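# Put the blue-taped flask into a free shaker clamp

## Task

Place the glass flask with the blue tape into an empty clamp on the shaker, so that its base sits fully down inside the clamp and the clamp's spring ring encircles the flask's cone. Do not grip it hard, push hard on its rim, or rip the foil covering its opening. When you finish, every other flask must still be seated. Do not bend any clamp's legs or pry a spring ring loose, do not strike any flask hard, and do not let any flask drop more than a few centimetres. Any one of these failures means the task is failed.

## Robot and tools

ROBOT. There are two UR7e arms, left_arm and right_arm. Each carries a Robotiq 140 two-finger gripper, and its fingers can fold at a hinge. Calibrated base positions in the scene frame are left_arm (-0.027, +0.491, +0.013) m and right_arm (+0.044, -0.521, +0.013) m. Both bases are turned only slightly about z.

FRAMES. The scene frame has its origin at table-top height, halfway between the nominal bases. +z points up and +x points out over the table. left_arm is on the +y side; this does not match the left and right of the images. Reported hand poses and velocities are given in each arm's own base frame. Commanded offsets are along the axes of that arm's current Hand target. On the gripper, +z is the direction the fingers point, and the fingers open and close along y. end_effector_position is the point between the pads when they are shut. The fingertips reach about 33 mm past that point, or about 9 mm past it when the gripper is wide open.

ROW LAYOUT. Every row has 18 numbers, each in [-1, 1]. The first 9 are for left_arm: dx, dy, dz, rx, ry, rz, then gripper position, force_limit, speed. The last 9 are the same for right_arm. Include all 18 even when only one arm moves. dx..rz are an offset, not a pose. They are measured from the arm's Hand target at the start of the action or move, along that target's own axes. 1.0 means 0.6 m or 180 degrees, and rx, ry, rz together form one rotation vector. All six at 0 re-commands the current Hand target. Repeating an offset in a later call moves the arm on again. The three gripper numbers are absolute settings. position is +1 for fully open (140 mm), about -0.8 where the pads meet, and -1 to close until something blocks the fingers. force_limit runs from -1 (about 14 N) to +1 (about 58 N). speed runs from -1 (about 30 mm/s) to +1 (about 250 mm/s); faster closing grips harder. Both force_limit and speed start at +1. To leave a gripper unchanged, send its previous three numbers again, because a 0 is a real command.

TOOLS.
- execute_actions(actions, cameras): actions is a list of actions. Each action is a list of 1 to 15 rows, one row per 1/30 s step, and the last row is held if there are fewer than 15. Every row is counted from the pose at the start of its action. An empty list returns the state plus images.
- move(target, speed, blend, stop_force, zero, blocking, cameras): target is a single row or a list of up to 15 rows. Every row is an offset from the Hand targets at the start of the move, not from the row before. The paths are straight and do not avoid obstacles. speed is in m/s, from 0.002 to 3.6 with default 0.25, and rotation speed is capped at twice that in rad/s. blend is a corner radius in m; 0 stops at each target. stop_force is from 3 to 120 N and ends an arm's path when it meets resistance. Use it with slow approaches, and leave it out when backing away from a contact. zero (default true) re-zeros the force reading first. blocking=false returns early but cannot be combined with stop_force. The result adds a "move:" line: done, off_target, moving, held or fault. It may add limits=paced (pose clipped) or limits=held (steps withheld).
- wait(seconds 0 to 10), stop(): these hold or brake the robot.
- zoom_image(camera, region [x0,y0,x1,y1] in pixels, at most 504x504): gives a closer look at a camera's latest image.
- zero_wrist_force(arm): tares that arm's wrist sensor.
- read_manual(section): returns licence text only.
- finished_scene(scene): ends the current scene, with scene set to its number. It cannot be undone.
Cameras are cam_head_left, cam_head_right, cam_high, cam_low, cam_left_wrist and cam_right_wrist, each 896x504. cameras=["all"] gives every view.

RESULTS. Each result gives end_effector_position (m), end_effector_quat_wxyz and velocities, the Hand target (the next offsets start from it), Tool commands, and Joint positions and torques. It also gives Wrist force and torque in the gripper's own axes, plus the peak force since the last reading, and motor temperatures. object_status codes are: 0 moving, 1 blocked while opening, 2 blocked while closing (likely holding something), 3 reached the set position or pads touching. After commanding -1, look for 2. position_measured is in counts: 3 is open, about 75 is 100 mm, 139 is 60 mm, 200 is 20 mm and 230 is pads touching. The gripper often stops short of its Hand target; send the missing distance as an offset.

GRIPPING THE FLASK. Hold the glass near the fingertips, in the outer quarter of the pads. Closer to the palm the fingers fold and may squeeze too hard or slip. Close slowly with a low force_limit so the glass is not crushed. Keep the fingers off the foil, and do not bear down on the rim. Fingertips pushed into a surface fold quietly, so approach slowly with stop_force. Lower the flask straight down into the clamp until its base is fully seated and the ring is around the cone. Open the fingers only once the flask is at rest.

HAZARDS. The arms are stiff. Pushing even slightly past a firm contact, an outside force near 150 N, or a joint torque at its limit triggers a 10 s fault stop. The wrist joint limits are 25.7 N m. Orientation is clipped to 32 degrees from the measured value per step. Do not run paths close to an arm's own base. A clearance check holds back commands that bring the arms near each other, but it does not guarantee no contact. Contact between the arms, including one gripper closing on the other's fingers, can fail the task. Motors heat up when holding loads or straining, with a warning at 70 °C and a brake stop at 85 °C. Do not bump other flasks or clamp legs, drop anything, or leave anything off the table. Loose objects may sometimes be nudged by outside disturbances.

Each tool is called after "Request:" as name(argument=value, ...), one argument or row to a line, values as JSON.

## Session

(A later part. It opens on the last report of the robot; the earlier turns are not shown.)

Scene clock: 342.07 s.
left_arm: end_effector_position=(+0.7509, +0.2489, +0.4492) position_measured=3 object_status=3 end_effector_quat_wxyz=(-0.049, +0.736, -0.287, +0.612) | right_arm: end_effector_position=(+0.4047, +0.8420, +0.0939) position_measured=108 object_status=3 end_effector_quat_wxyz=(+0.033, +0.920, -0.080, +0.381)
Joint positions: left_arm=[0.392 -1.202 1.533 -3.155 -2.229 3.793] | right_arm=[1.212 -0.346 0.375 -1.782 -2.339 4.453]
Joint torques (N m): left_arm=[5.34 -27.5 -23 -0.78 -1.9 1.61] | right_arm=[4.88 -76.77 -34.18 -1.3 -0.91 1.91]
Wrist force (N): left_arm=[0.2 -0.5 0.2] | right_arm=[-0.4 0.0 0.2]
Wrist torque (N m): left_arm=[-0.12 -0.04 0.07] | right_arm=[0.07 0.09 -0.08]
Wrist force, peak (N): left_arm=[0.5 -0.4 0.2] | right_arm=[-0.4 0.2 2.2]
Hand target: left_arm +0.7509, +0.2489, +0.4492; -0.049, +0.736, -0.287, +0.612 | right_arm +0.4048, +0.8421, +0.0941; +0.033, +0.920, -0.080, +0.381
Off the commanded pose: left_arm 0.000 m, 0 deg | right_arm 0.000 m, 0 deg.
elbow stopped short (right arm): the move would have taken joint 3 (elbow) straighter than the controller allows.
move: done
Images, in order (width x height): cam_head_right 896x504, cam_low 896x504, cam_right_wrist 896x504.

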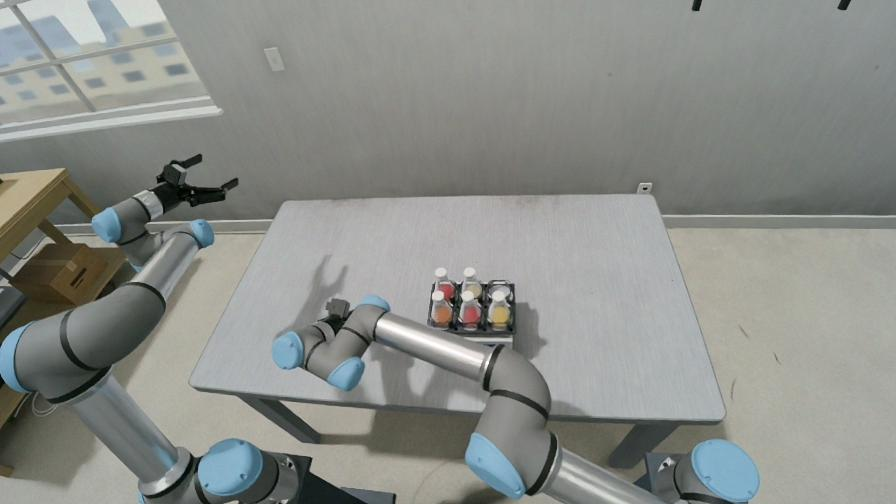

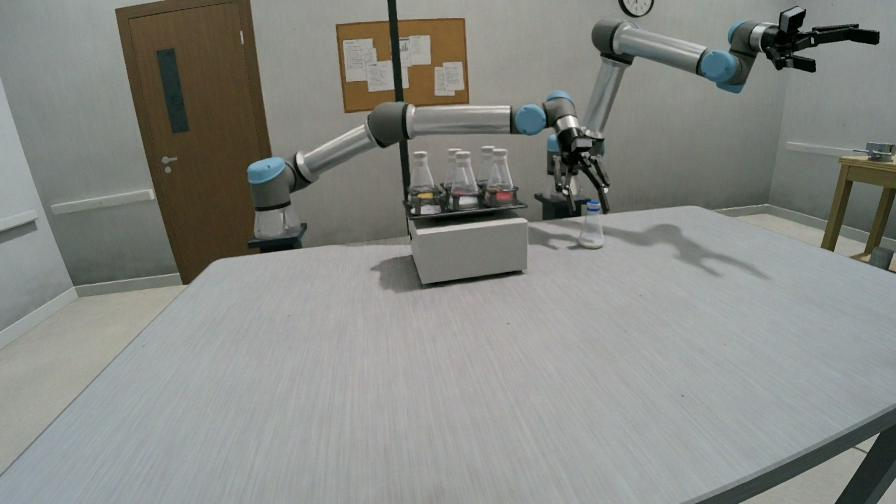

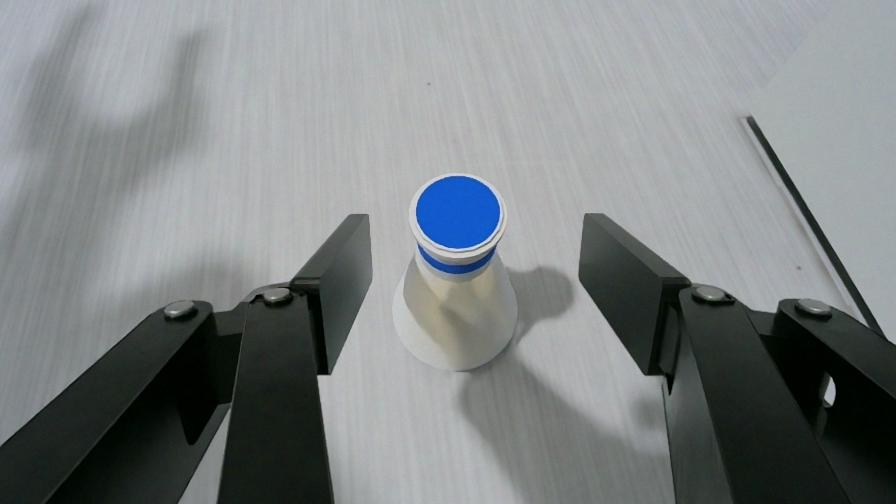

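Request:
move(
  target=[0,0,0,0,0,0,1,1,1,-0.001,-0.009,-0.001,0,0,0,0.17,-1,-1],
  speed=0.1,
)

Request:
execute_actions(
  actions=[
    [[0,0,0,0,0,0,1,1,1,0,0,0,0,0,0,-1,-1,-1]],
    [[0,0,0,0,0,0,1,1,1,0,0,0,0,0,0,-1,-1,-1]],
    [[0,0,0,0,0,0,1,1,1,0,0,0,0,0,0,-1,-1,-1]],
  ],
  cameras=["cam_right_wrist","cam_low"],
)

Request:
zoom_image(
  camera="cam_low",
  region=[540, 150, 640, 270],
)

Scene clock: 358.60 s.
left_arm: end_effector_position=(+0.7509, +0.2489, +0.4492) position_measured=3 object_status=3 end_effector_quat_wxyz=(-0.049, +0.736, -0.287, +0.612) | right_arm: end_effector_position=(+0.4048, +0.8476, +0.0941) position_measured=108 object_status=3 end_effector_quat_wxyz=(+0.033, +0.920, -0.080, +0.381)
Joint positions: left_arm=[0.392 -1.202 1.533 -3.155 -2.229 3.793] | right_arm=[1.214 -0.308 0.296 -1.74 -2.34 4.456]
Joint torques (N m): left_arm=[5.44 -28.13 -25.66 -0.81 -2.05 1.87] | right_arm=[4.01 -72.49 -16.57 -4.34 -3.96 1.72]
Wrist force (N): left_arm=[0.3 -0.3 0.2] | right_arm=[-0.2 -0.2 0.1]
Wrist torque (N m): left_arm=[-0.08 -0.05 0.08] | right_arm=[0.07 0.05 -0.11]
Wrist force, peak (N): left_arm=[0.6 -0.4 0.3] | right_arm=[-0.7 0.3 0.4]
Hand target: left_arm +0.7509, +0.2489, +0.4492; -0.049, +0.736, -0.287, +0.612 | right_arm +0.4049, +0.8475, +0.0941; +0.033, +0.920, -0.080, +0.381
Off the commanded pose: left_arm 0.000 m, 0 deg | right_arm 0.000 m, 0 deg.
move: done

Scene clock: 360.40 s.
left_arm: end_effector_position=(+0.7509, +0.2489, +0.4492) position_measured=3 object_status=3 end_effector_quat_wxyz=(-0.049, +0.736, -0.287, +0.612) | right_arm: end_effector_position=(+0.4048, +0.8476, +0.0941) position_measured=184 object_status=0 end_effector_quat_wxyz=(+0.033, +0.920, -0.080, +0.381)
Joint positions: left_arm=[0.392 -1.202 1.533 -3.155 -2.229 3.793] | right_arm=[1.214 -0.308 0.296 -1.74 -2.34 4.456]
Joint torques (N m): left_arm=[5.05 -29.25 -25.83 -0.96 -2.08 1.75] | right_arm=[-6.9 -72.66 -16.36 -3.74 -3.11 -1.76]
Wrist force (N): left_arm=[0.4 -0.4 0.1] | right_arm=[1.3 -0.3 -1.5]
Wrist torque (N m): left_arm=[-0.11 -0.05 0.07] | right_arm=[0.15 0.02 -0.06]
Wrist force, peak (N): left_arm=[0.6 -0.3 0.2] | right_arm=[1.7 -0.3 -1.7]
Hand target: left_arm +0.7509, +0.2489, +0.4492; -0.049, +0.736, -0.287, +0.612 | right_arm +0.4049, +0.8475, +0.0941; +0.033, +0.920, -0.080, +0.381
Off the commanded pose: left_arm 0.000 m, 0 deg | right_arm 0.000 m, 0 deg.
Images, in order (width x height): cam_low 896x504, cam_right_wrist 896x504.

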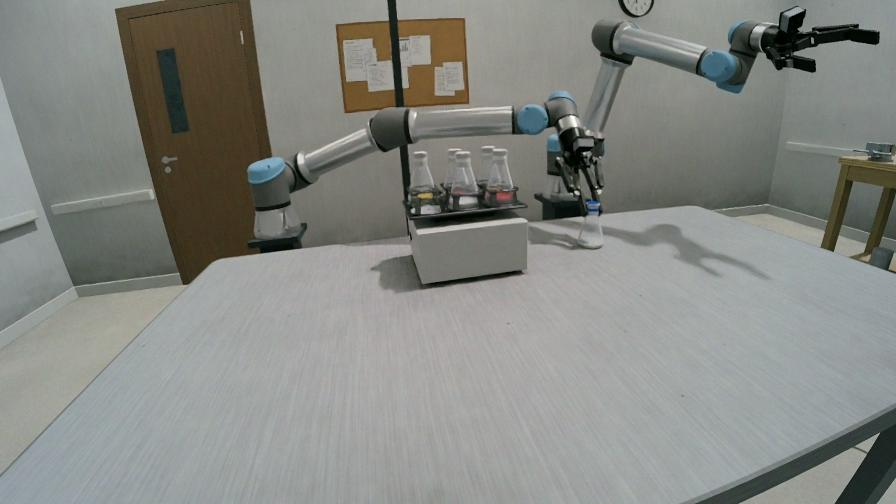

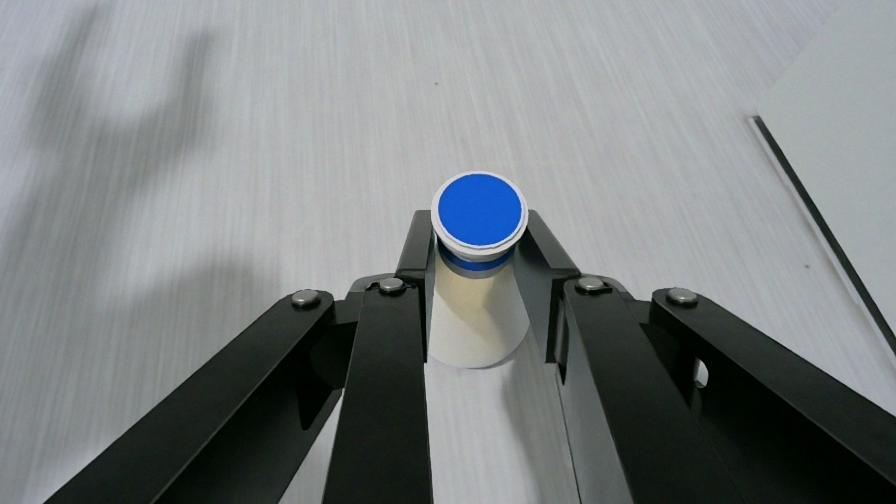

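Scaled by 4.200 from the camera's 896x504 image, which has a finer 1280x720 frame.

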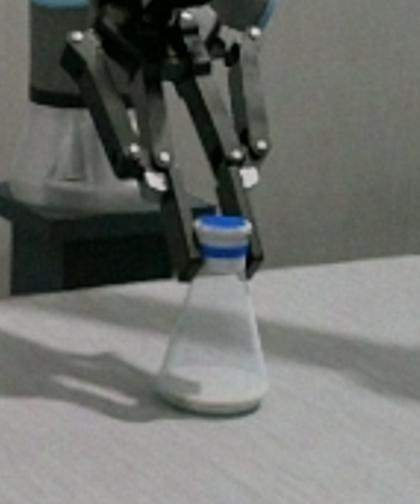

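Request:
wait(
  seconds=1.5,
  cameras=["cam_right_wrist"],
)

Scene clock: 367.40 s.
left_arm: end_effector_position=(+0.7509, +0.2489, +0.4492) position_measured=3 object_status=3 end_effector_quat_wxyz=(-0.049, +0.736, -0.287, +0.612) | right_arm: end_effector_position=(+0.4049, +0.8475, +0.0941) position_measured=184 object_status=2 end_effector_quat_wxyz=(+0.033, +0.920, -0.080, +0.381)
Joint positions: left_arm=[0.392 -1.202 1.533 -3.155 -2.229 3.793] | right_arm=[1.214 -0.308 0.296 -1.74 -2.34 4.456]
Joint torques (N m): left_arm=[4.74 -29.01 -26.8 -0.86 -2.19 1.71] | right_arm=[-6.98 -54.2 -15.53 -0.81 -0.95 -1.71]
Wrist force (N): left_arm=[0.4 -0.1 0.2] | right_arm=[1.4 -0.3 -1.7]
Wrist torque (N m): left_arm=[-0.03 -0.06 0.07] | right_arm=[0.16 0.02 -0.06]
Wrist force, peak (N): left_arm=[0.4 -0.4 0.2] | right_arm=[1.9 -0.4 -1.9]
Hand target: left_arm +0.7509, +0.2489, +0.4492; -0.049, +0.736, -0.287, +0.612 | right_arm +0.4049, +0.8475, +0.0941; +0.033, +0.920, -0.080, +0.381
Tool commands: left_gripper/position=+1.0 left_gripper/force_limit=+1.0 left_gripper/speed=+1.0 right_gripper/position=-1.0 right_gripper/force_limit=-1.0 right_gripper/speed=-1.0
Off the commanded pose: left_arm 0.000 m, 0 deg | right_arm 0.000 m, 0 deg.
wait: 1.50 s; at rest from the start
Images, in order (width x height): cam_right_wrist 896x504.

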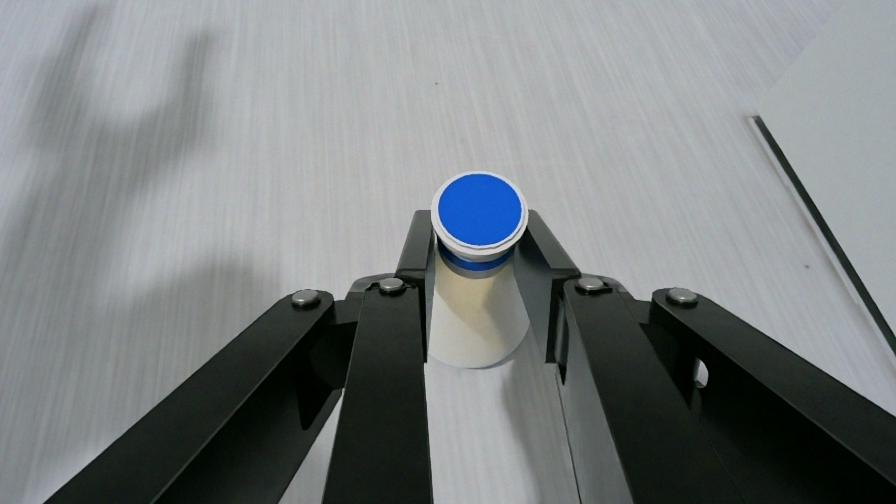

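Request:
move(
  target=[
    [0,0,0,0,0,0,1,1,1,0.1543,0.1072,-0.1993,0,0,0,-1,-1,-1],
    [0,0,0,0,0,0,1,1,1,0.3265,0.3545,-0.4892,0,0,0,-1,-1,-1],
  ],
  speed=0.15,
  blend=0.02,
  cameras=["cam_right_wrist","cam_low"],
)

Scene clock: 392.37 s.
left_arm: end_effector_position=(+0.7509, +0.2489, +0.4492) position_measured=3 object_status=3 end_effector_quat_wxyz=(-0.049, +0.736, -0.287, +0.612) | right_arm: end_effector_position=(+0.2999, +0.6497, +0.4401) position_measured=184 object_status=2 end_effector_quat_wxyz=(+0.033, +0.920, -0.080, +0.381)
Joint positions: left_arm=[0.392 -1.202 1.533 -3.155 -2.229 3.793] | right_arm=[1.257 -1.069 0.782 -1.424 -2.346 4.515]
Joint torques (N m): left_arm=[5.22 -29.4 -29.1 -1.11 -2.08 1.61] | right_arm=[-6.82 -38.43 -13.9 -4.19 -2.79 -2]
Wrist force (N): left_arm=[0.2 -0.1 0.1] | right_arm=[-0.4 0.0 0.6]
Wrist torque (N m): left_arm=[-0.07 -0.03 0.07] | right_arm=[0.04 -0.07 -0.12]
Wrist force, peak (N): left_arm=[0.5 -0.4 -0.1] | right_arm=[-3.3 -0.8 2.8]
Hand target: left_arm +0.7509, +0.2489, +0.4492; -0.049, +0.736, -0.287, +0.612 | right_arm +0.3000, +0.6496, +0.4399; +0.033, +0.920, -0.080, +0.381
Off the commanded pose: left_arm 0.000 m, 0 deg | right_arm 0.000 m, 0 deg.
move: done
Images, in order (width x height): cam_low 896x504, cam_right_wrist 896x504.

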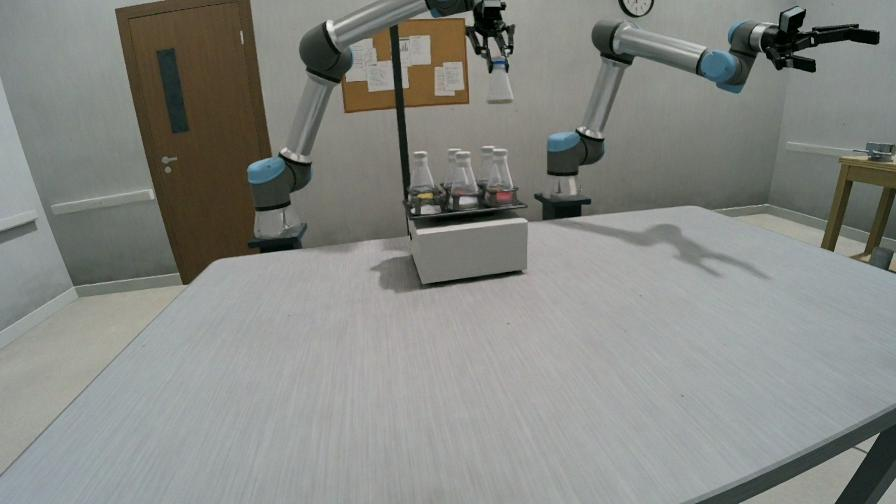

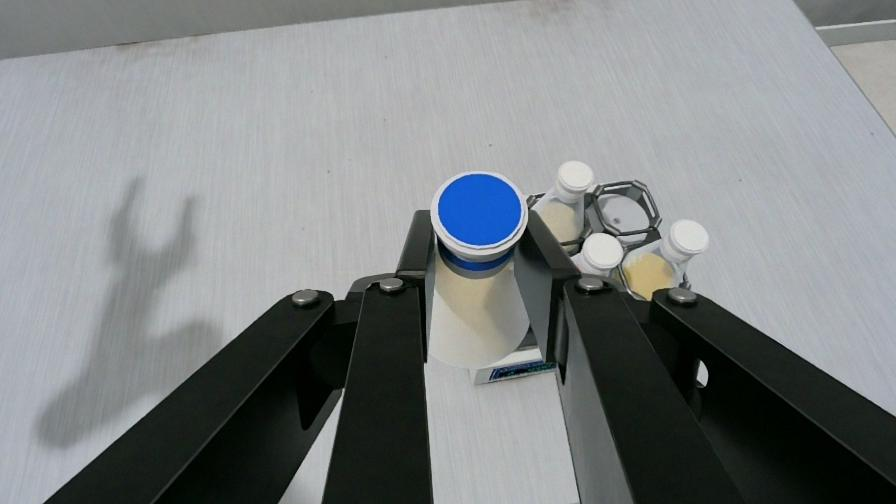

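Request:
zoom_image(
  camera="cam_right_wrist",
  region=[510, 140, 720, 310],
)

Scaled by 2.400 from the camera's 896x504 image, which has a finer 1280x720 frame.

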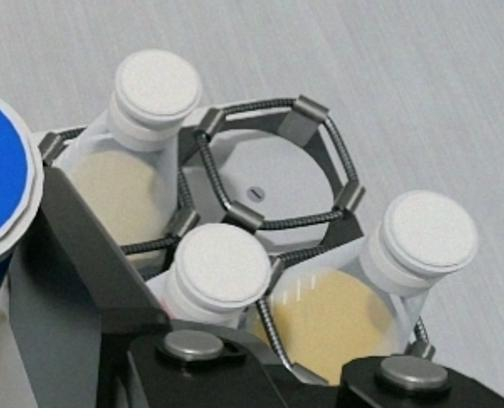

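Request:
move(
  target=[0,0,0,0,0,0,1,1,1,0.203,0.3352,0.2737,0.491,0,-0.491,-1,-1,-1],
  speed=0.25,
  cameras=["cam_right_wrist","cam_low","cam_head_right","cam_high"],
)

Scene clock: 448.13 s.
left_arm: end_effector_position=(+0.7509, +0.2489, +0.4492) position_measured=3 object_status=3 end_effector_quat_wxyz=(-0.049, +0.736, -0.287, +0.612) | right_arm: end_effector_position=(+0.4645, +0.4166, +0.4097) position_measured=184 object_status=2 end_effector_quat_wxyz=(-0.323, +0.496, +0.779, +0.206)
Joint positions: left_arm=[0.392 -1.202 1.533 -3.155 -2.229 3.793] | right_arm=[0.147 -1.324 1.112 -1.081 -0.826 1.171]
Joint torques (N m): left_arm=[5.16 -28.89 -33.01 -0.82 -2.11 1.79] | right_arm=[5.41 -36.35 -27.31 -0.47 4.19 -1.71]
Wrist force (N): left_arm=[0.1 -0.2 0.4] | right_arm=[-1.0 0.5 0.8]
Wrist torque (N m): left_arm=[-0.08 -0.01 0.08] | right_arm=[0.19 0.06 -0.15]
Wrist force, peak (N): left_arm=[0.5 -0.5 0.0] | right_arm=[-1.6 1.4 0.2]
Hand target: left_arm +0.7509, +0.2489, +0.4492; -0.049, +0.736, -0.287, +0.612 | right_arm +0.4644, +0.4166, +0.4098; -0.323, +0.496, +0.779, +0.206
Off the commanded pose: left_arm 0.000 m, 0 deg | right_arm 0.000 m, 0 deg.
move: done
Images, in order (width x height): cam_head_right 896x504, cam_high 896x504, cam_low 896x504, cam_right_wrist 896x504.

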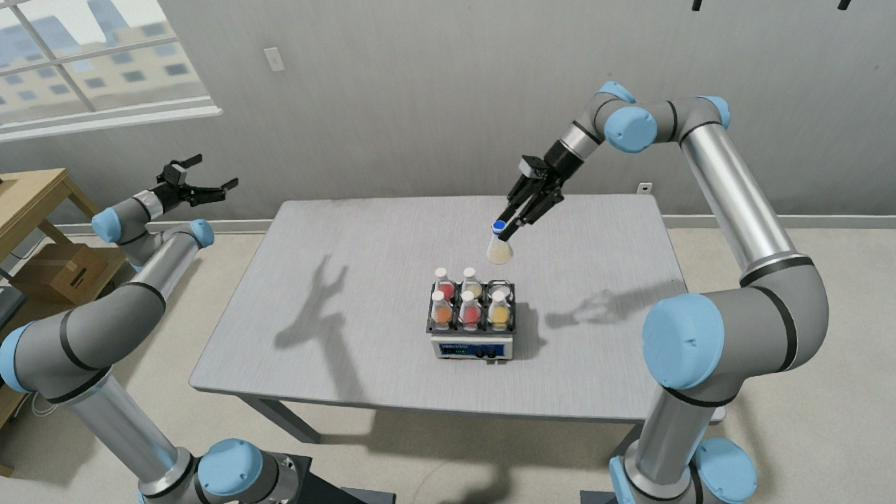

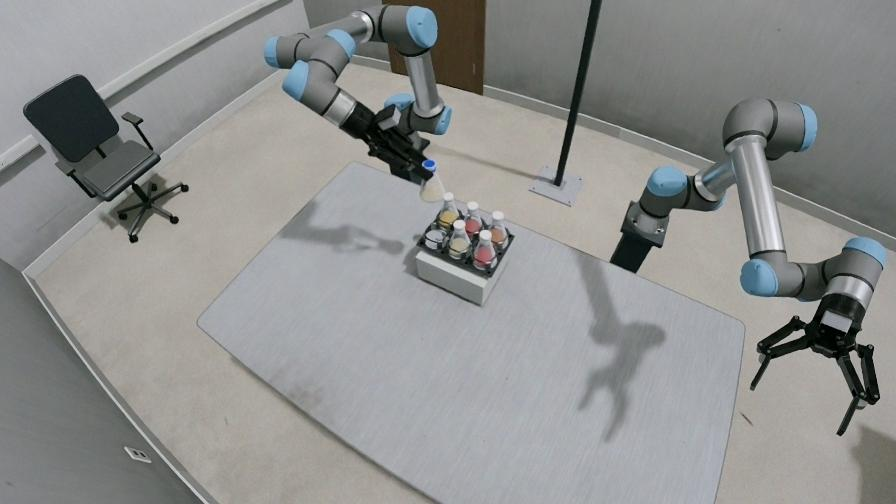

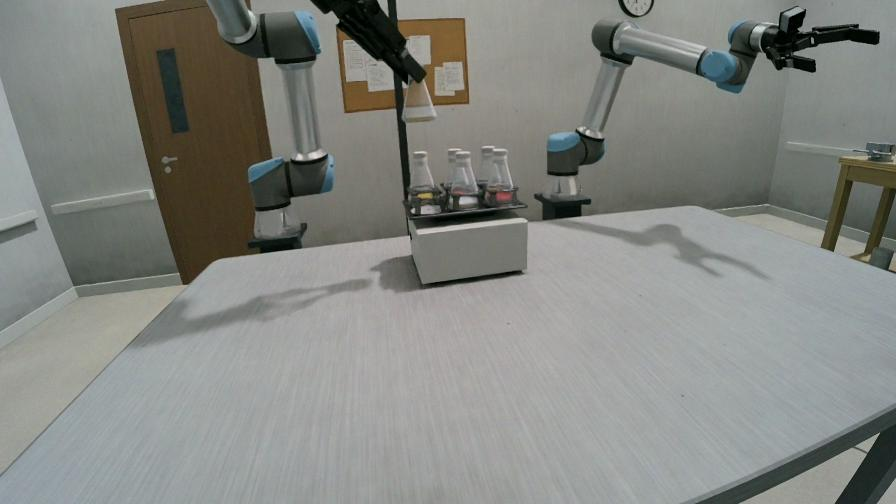

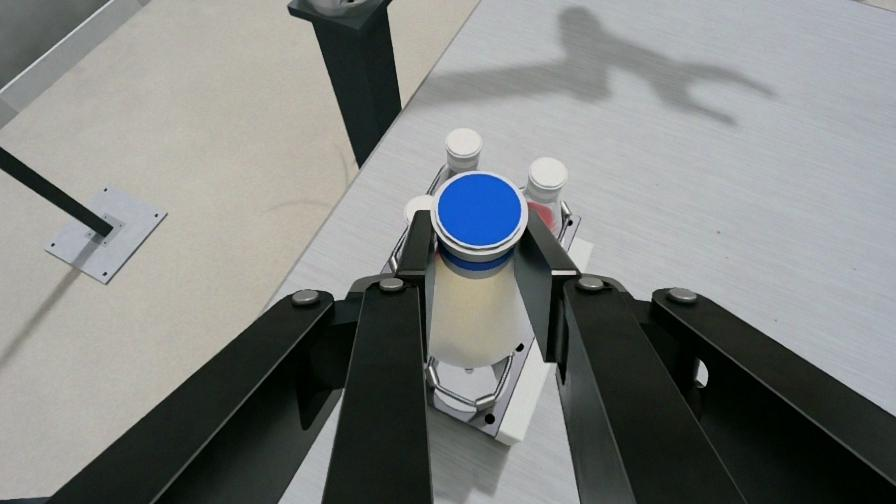

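Request:
zoom_image(
  camera="cam_right_wrist",
  region=[380, 120, 620, 450],
)

Scaled by 1.527 from the camera's 896x504 image, which has a finer 1280x720 frame.

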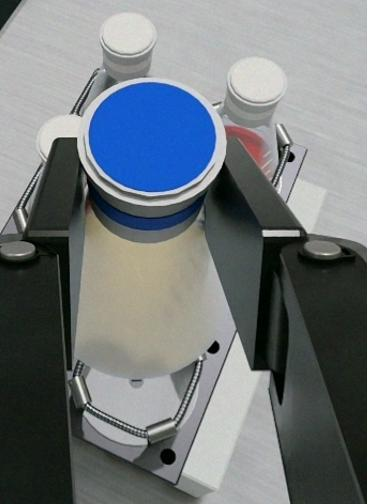

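Request:
move(
  target=[0,0,0,0,0,0,1,1,1,-0.1179,0,0.1179,0,0,0,-1,-1,-1],
  speed=0.12,
  cameras=["cam_right_wrist","cam_low","cam_head_right","cam_high"],
)

Request:
zoom_image(
  camera="cam_right_wrist",
  region=[380, 120, 620, 450],
)

Request:
zoom_image(
  camera="cam_low",
  region=[370, 80, 540, 230],
)

Request:
zoom_image(
  camera="cam_high",
  region=[370, 130, 540, 310],
)

Request:
zoom_image(
  camera="cam_head_right",
  region=[400, 180, 570, 370],
)

Scene clock: 495.73 s.
left_arm: end_effector_position=(+0.7509, +0.2489, +0.4492) position_measured=3 object_status=3 end_effector_quat_wxyz=(-0.049, +0.736, -0.287, +0.612) | right_arm: end_effector_position=(+0.4644, +0.4167, +0.3098) position_measured=184 object_status=2 end_effector_quat_wxyz=(-0.323, +0.496, +0.779, +0.206)
Joint positions: left_arm=[0.392 -1.202 1.533 -3.155 -2.229 3.793] | right_arm=[0.147 -1.344 1.394 -1.342 -0.825 1.171]
Joint torques (N m): left_arm=[6.29 -27.18 -33.74 -0.86 -2.15 2.03] | right_arm=[3.37 -25.54 -28.75 -1.93 4.2 0.78]
Wrist force (N): left_arm=[0.2 -0.2 0.1] | right_arm=[-1.1 0.8 0.5]
Wrist torque (N m): left_arm=[-0.06 -0.03 0.07] | right_arm=[0.22 0.07 -0.13]
Wrist force, peak (N): left_arm=[0.1 -0.6 0.3] | right_arm=[-2.6 0.6 2.0]
Hand target: left_arm +0.7509, +0.2489, +0.4492; -0.049, +0.736, -0.287, +0.612 | right_arm +0.4645, +0.4167, +0.3097; -0.323, +0.496, +0.779, +0.206
Off the commanded pose: left_arm 0.000 m, 0 deg | right_arm 0.000 m, 0 deg.
move: done
Images, in order (width x height): cam_head_right 896x504, cam_high 896x504, cam_low 896x504, cam_right_wrist 896x504.

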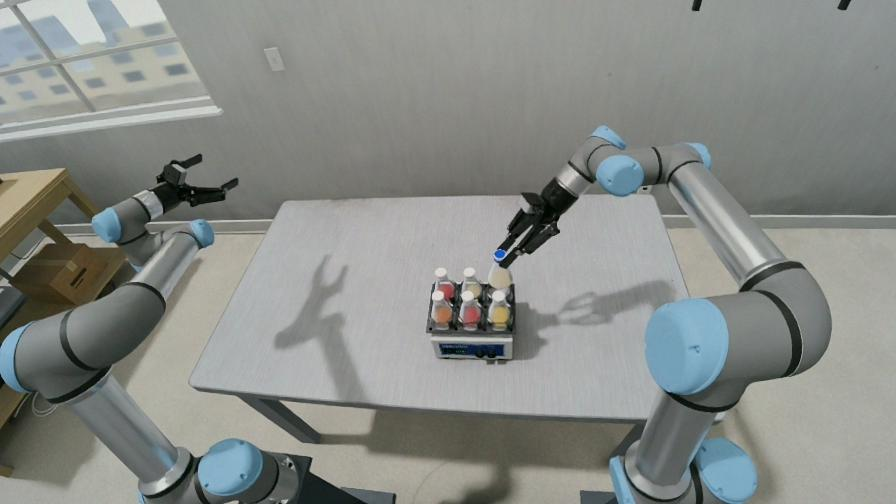

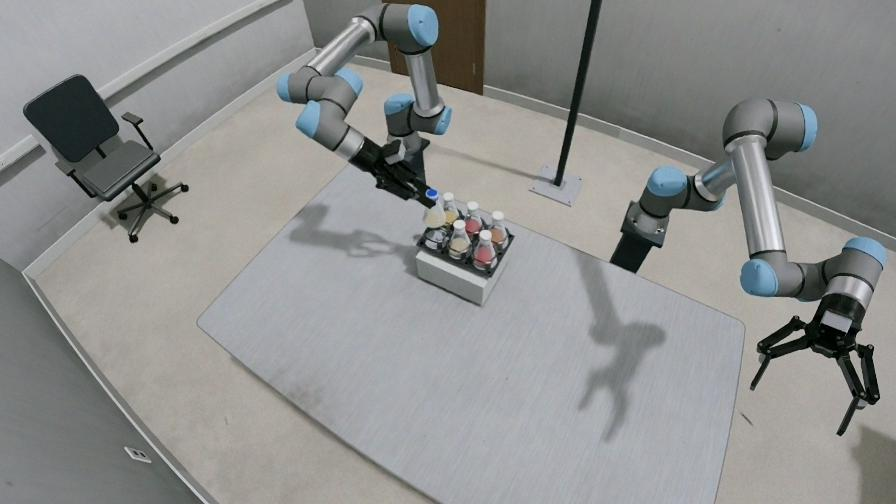

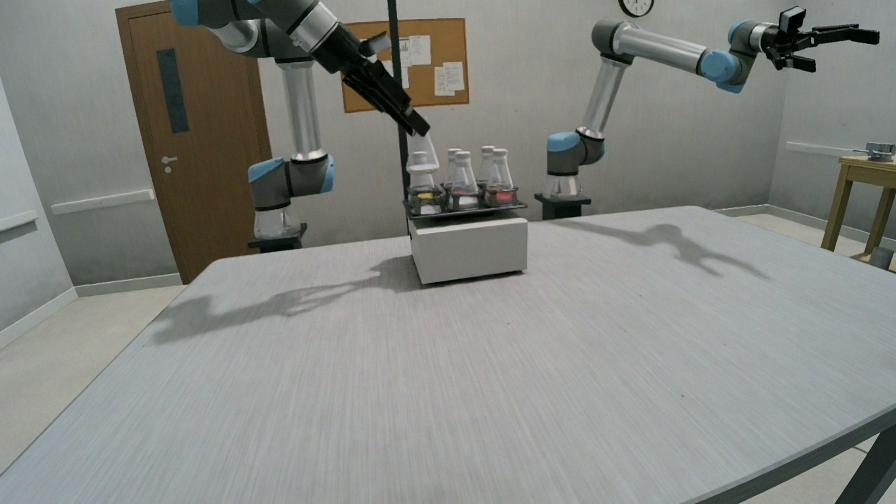

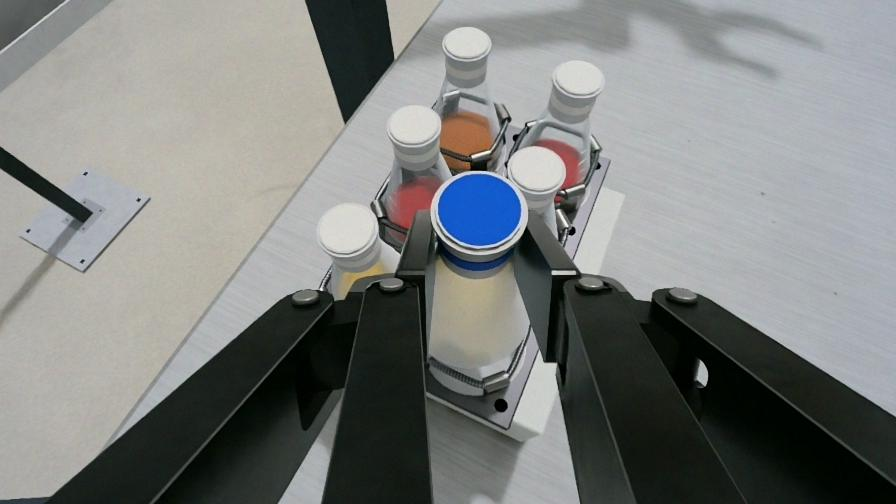

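Scaled by 1.527 from the camera's 896x504 image, which has a finer 1280x720 frame.

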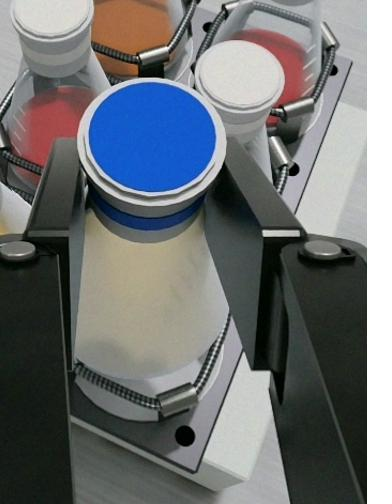

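Scaled by 2.965 from the camera's 896x504 image, which has a finer 1280x720 frame.

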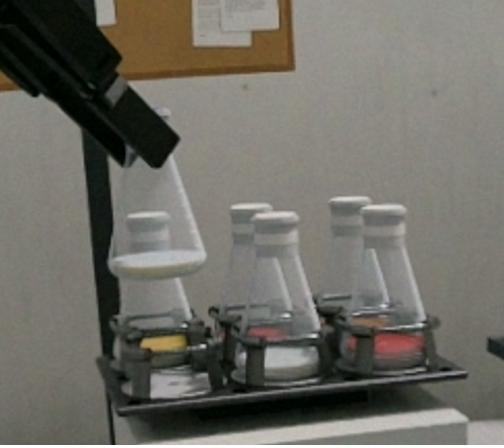

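Scaled by 2.800 from the camera's 896x504 image, which has a finer 1280x720 frame.

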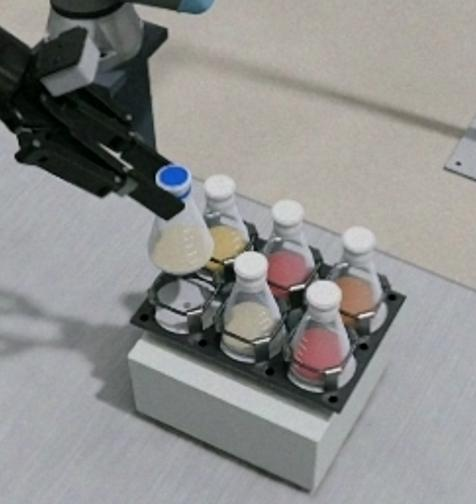

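Scaled by 2.653 from the camera's 896x504 image, which has a finer 1280x720 frame.

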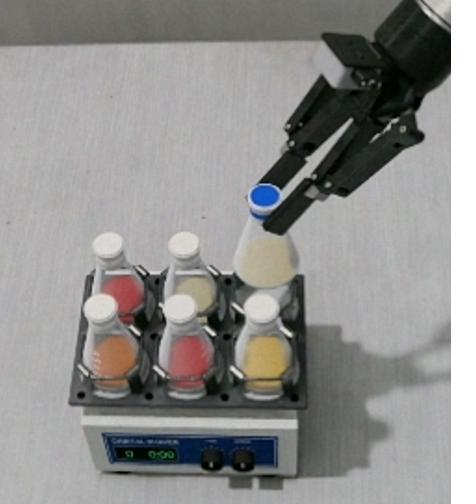

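Request:
zoom_image(
  camera="cam_low",
  region=[395, 110, 475, 225],
)

Request:
zoom_image(
  camera="cam_high",
  region=[410, 180, 480, 260],
)

Request:
zoom_image(
  camera="cam_right_wrist",
  region=[420, 310, 550, 430],
)

Scaled by 4.383 from the camera's 896x504 image, which has a finer 1280x720 frame.

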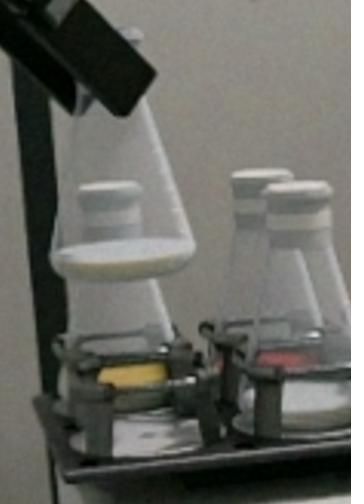

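Scaled by 6.300 from the camera's 896x504 image, which has a finer 1280x720 frame.

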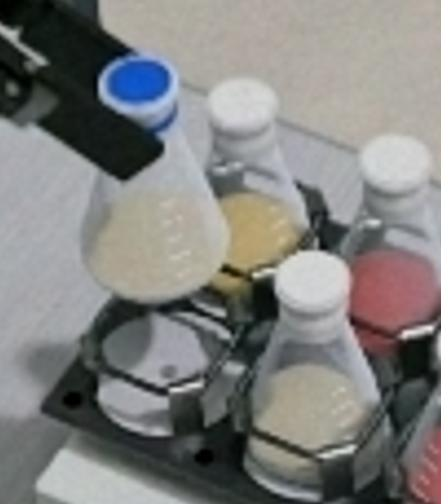

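Scaled by 3.877 from the camera's 896x504 image, which has a finer 1280x720 frame.

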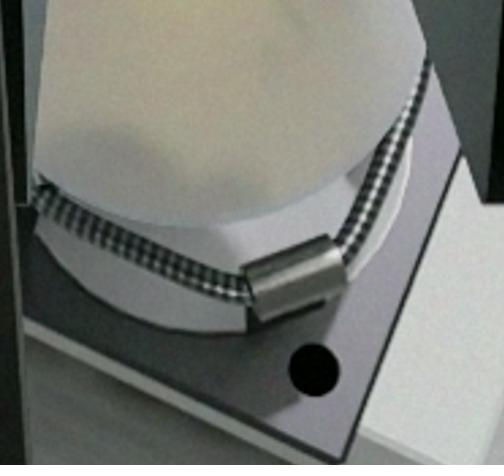

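Request:
zero_wrist_force(
  arm="right_arm",
)

Request:
move(
  target=[0,0,0,0,0,0,1,1,1,-0.0981,0.0014,0.1023,0,0,0,-1,-1,-1],
  speed=0.02,
  stop_force=12,
  cameras=["cam_right_wrist","cam_low","cam_high"],
)

Request:
zoom_image(
  camera="cam_low",
  region=[395, 110, 475, 225],
)

Request:
zoom_image(
  camera="cam_high",
  region=[410, 180, 480, 260],
)

Request:
zoom_image(
  camera="cam_right_wrist",
  region=[380, 120, 620, 450],
)

Wrist force sensor zeroed.

Scene clock: 553.27 s.
left_arm: end_effector_position=(+0.7509, +0.2489, +0.4492) position_measured=3 object_status=3 end_effector_quat_wxyz=(-0.049, +0.736, -0.287, +0.612) | right_arm: end_effector_position=(+0.4645, +0.4179, +0.2643) position_measured=184 object_status=2 end_effector_quat_wxyz=(-0.323, +0.496, +0.779, +0.206)
Joint positions: left_arm=[0.392 -1.202 1.533 -3.155 -2.229 3.793] | right_arm=[0.149 -1.331 1.495 -1.458 -0.825 1.173]
Joint torques (N m): left_arm=[5.38 -29.32 -34.6 -1.15 -2.05 1.67] | right_arm=[-5.14 -40.1 -30.93 -3.58 -3.11 -2]
Wrist force (N, zeroed by zero_wrist_force on right_arm): left_arm=[0.3 -0.3 0.1] | right_arm=[10.3 1.8 -7.0]
Wrist torque (N m, zeroed by zero_wrist_force on right_arm): left_arm=[-0.09 -0.05 0.07] | right_arm=[0.02 -0.12 0.11]
Wrist force, peak (N, zeroed by zero_wrist_force on right_arm): left_arm=[0.6 -0.3 0.3] | right_arm=[19.8 3.4 -14.2]
Hand target: left_arm +0.7509, +0.2489, +0.4492; -0.049, +0.736, -0.287, +0.612 | right_arm +0.4645, +0.4178, +0.2643; -0.323, +0.496, +0.779, +0.206 (not the last commanded pose)
Off the commanded pose: left_arm 0.000 m, 0 deg | right_arm 0.040 m, 0 deg.
move: contact (right_arm)
Images, in order (width x height): cam_high 896x504, cam_low 896x504, cam_right_wrist 896x504.

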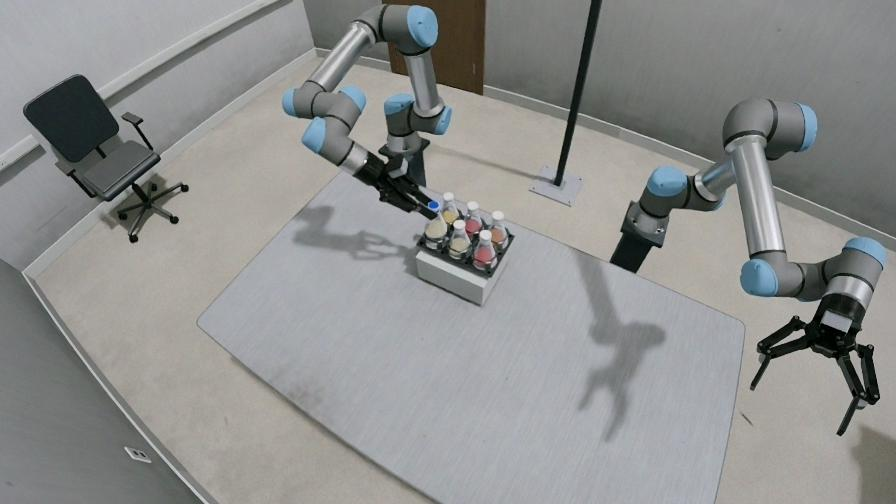

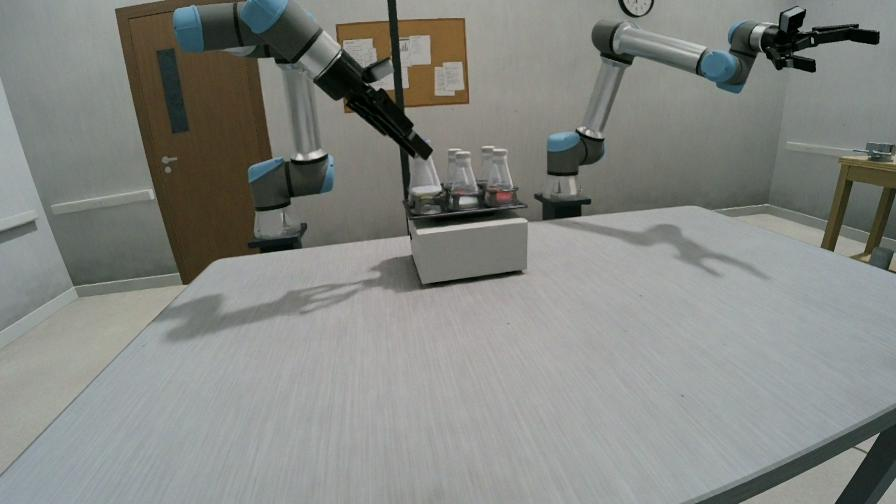

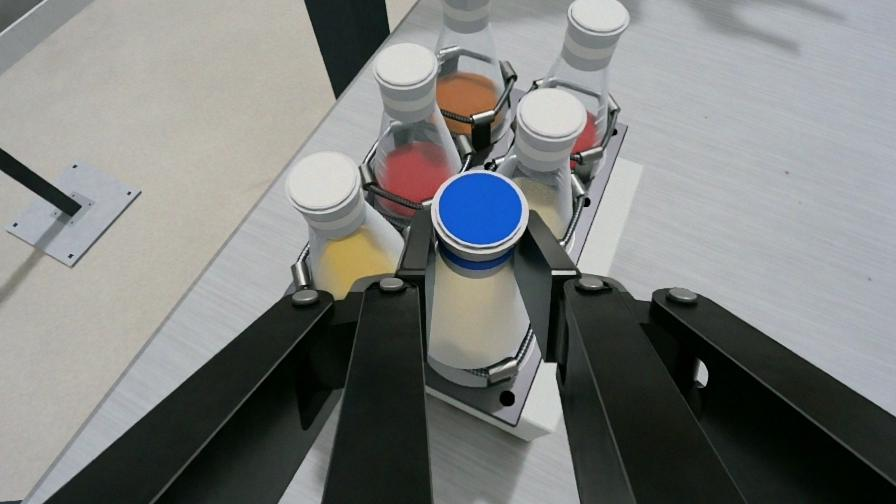

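Scaled by 4.383 from the camera's 896x504 image, which has a finer 1280x720 frame.

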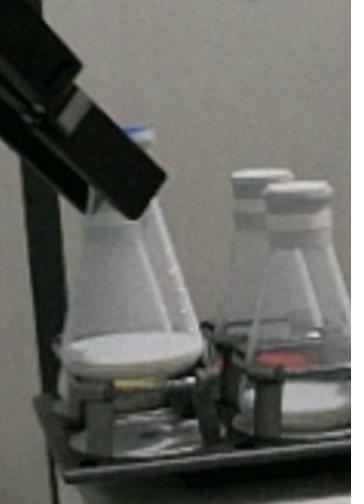

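Scaled by 6.300 from the camera's 896x504 image, which has a finer 1280x720 frame.

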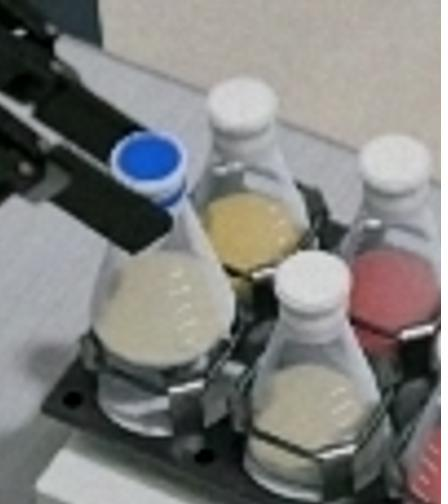

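Scaled by 1.527 from the camera's 896x504 image, which has a finer 1280x720 frame.

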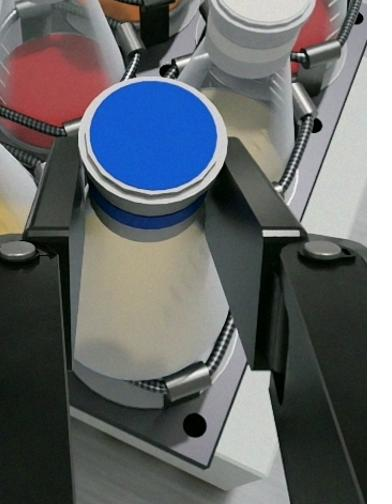

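Request:
move(
  target=[0,0,0,0,0,0,1,1,1,-0.052,0.001,0.0544,0,0,0,-1,-1,-1],
  speed=0.015,
  stop_force=25,
  zero=false,
  cameras=["cam_right_wrist","cam_low","cam_high"],
)

Request:
zoom_image(
  camera="cam_low",
  region=[395, 110, 475, 225],
)

Request:
zoom_image(
  camera="cam_right_wrist",
  region=[380, 120, 620, 450],
)

Scene clock: 573.97 s.
left_arm: end_effector_position=(+0.7509, +0.2489, +0.4492) position_measured=3 object_status=3 end_effector_quat_wxyz=(-0.049, +0.736, -0.287, +0.612) | right_arm: end_effector_position=(+0.4646, +0.4179, +0.2638) position_measured=184 object_status=2 end_effector_quat_wxyz=(-0.323, +0.496, +0.779, +0.206)
Joint positions: left_arm=[0.392 -1.202 1.533 -3.155 -2.229 3.793] | right_arm=[0.149 -1.331 1.497 -1.46 -0.825 1.173]
Joint torques (N m): left_arm=[4.54 -28.03 -33.83 -1.09 -1.99 1.77] | right_arm=[-4.57 -35.56 -26.76 -2.13 -5.77 -1.36]
Wrist force (N, zeroed by zero_wrist_force on right_arm): left_arm=[0.2 -0.3 -0.1] | right_arm=[19.5 3.2 -13.7]
Wrist torque (N m, zeroed by zero_wrist_force on right_arm): left_arm=[-0.08 -0.01 0.07] | right_arm=[0.08 -0.31 0.22]
Wrist force, peak (N, zeroed by zero_wrist_force on right_arm): left_arm=[0.4 -0.4 0.3] | right_arm=[27.6 4.6 -19.9]
Hand target: left_arm +0.7509, +0.2489, +0.4492; -0.049, +0.736, -0.287, +0.612 | right_arm +0.4646, +0.4179, +0.2638; -0.323, +0.496, +0.779, +0.206 (not the last commanded pose)
Off the commanded pose: left_arm 0.000 m, 0 deg | right_arm 0.045 m, 0 deg.
move: contact (right_arm)
Images, in order (width x height): cam_high 896x504, cam_low 896x504, cam_right_wrist 896x504.

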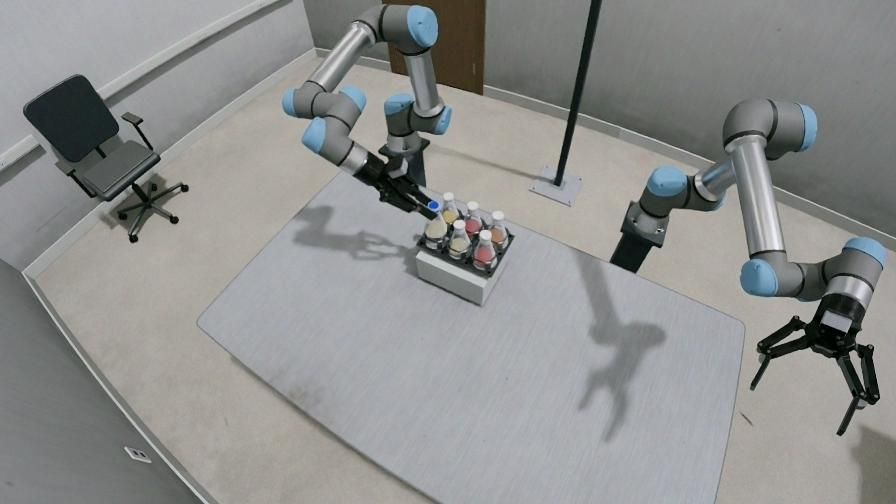

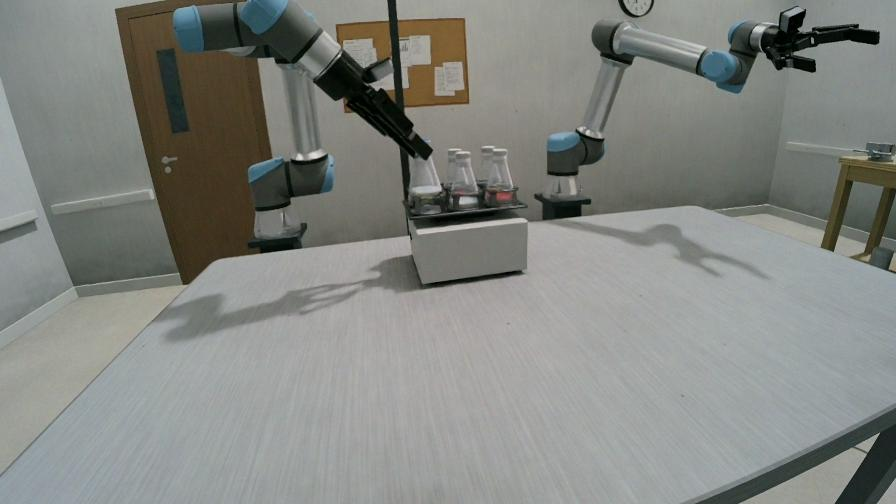

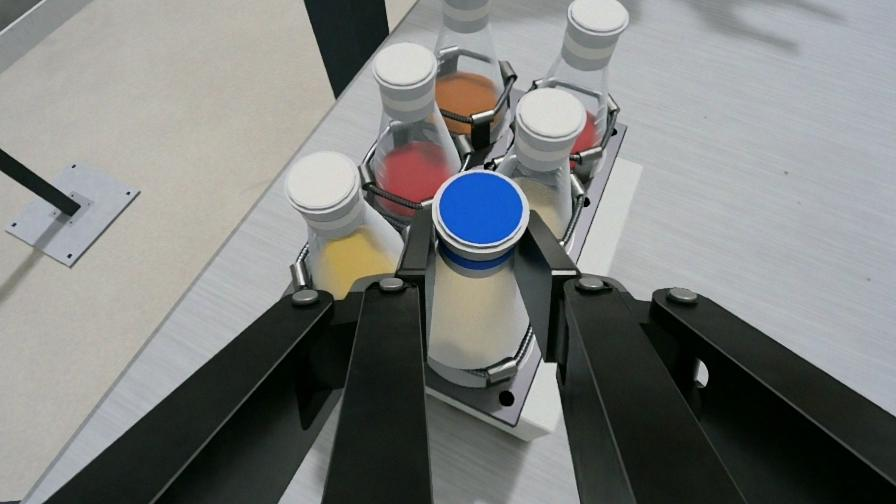

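Scaled by 4.383 from the camera's 896x504 image, which has a finer 1280x720 frame.

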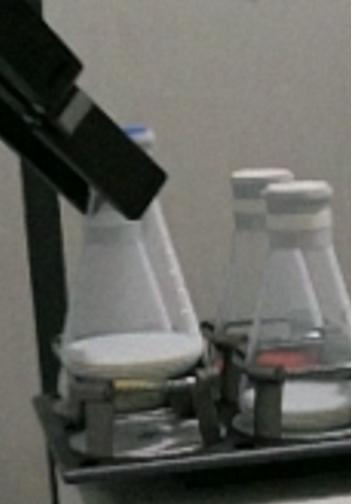

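Scaled by 1.527 from the camera's 896x504 image, which has a finer 1280x720 frame.

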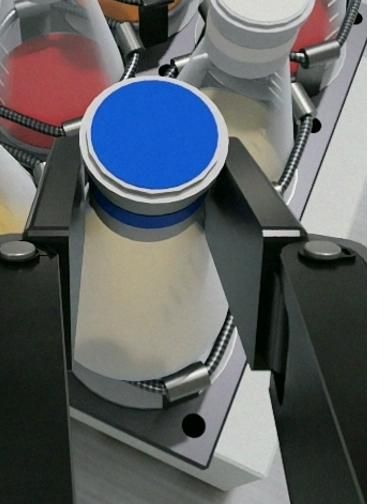

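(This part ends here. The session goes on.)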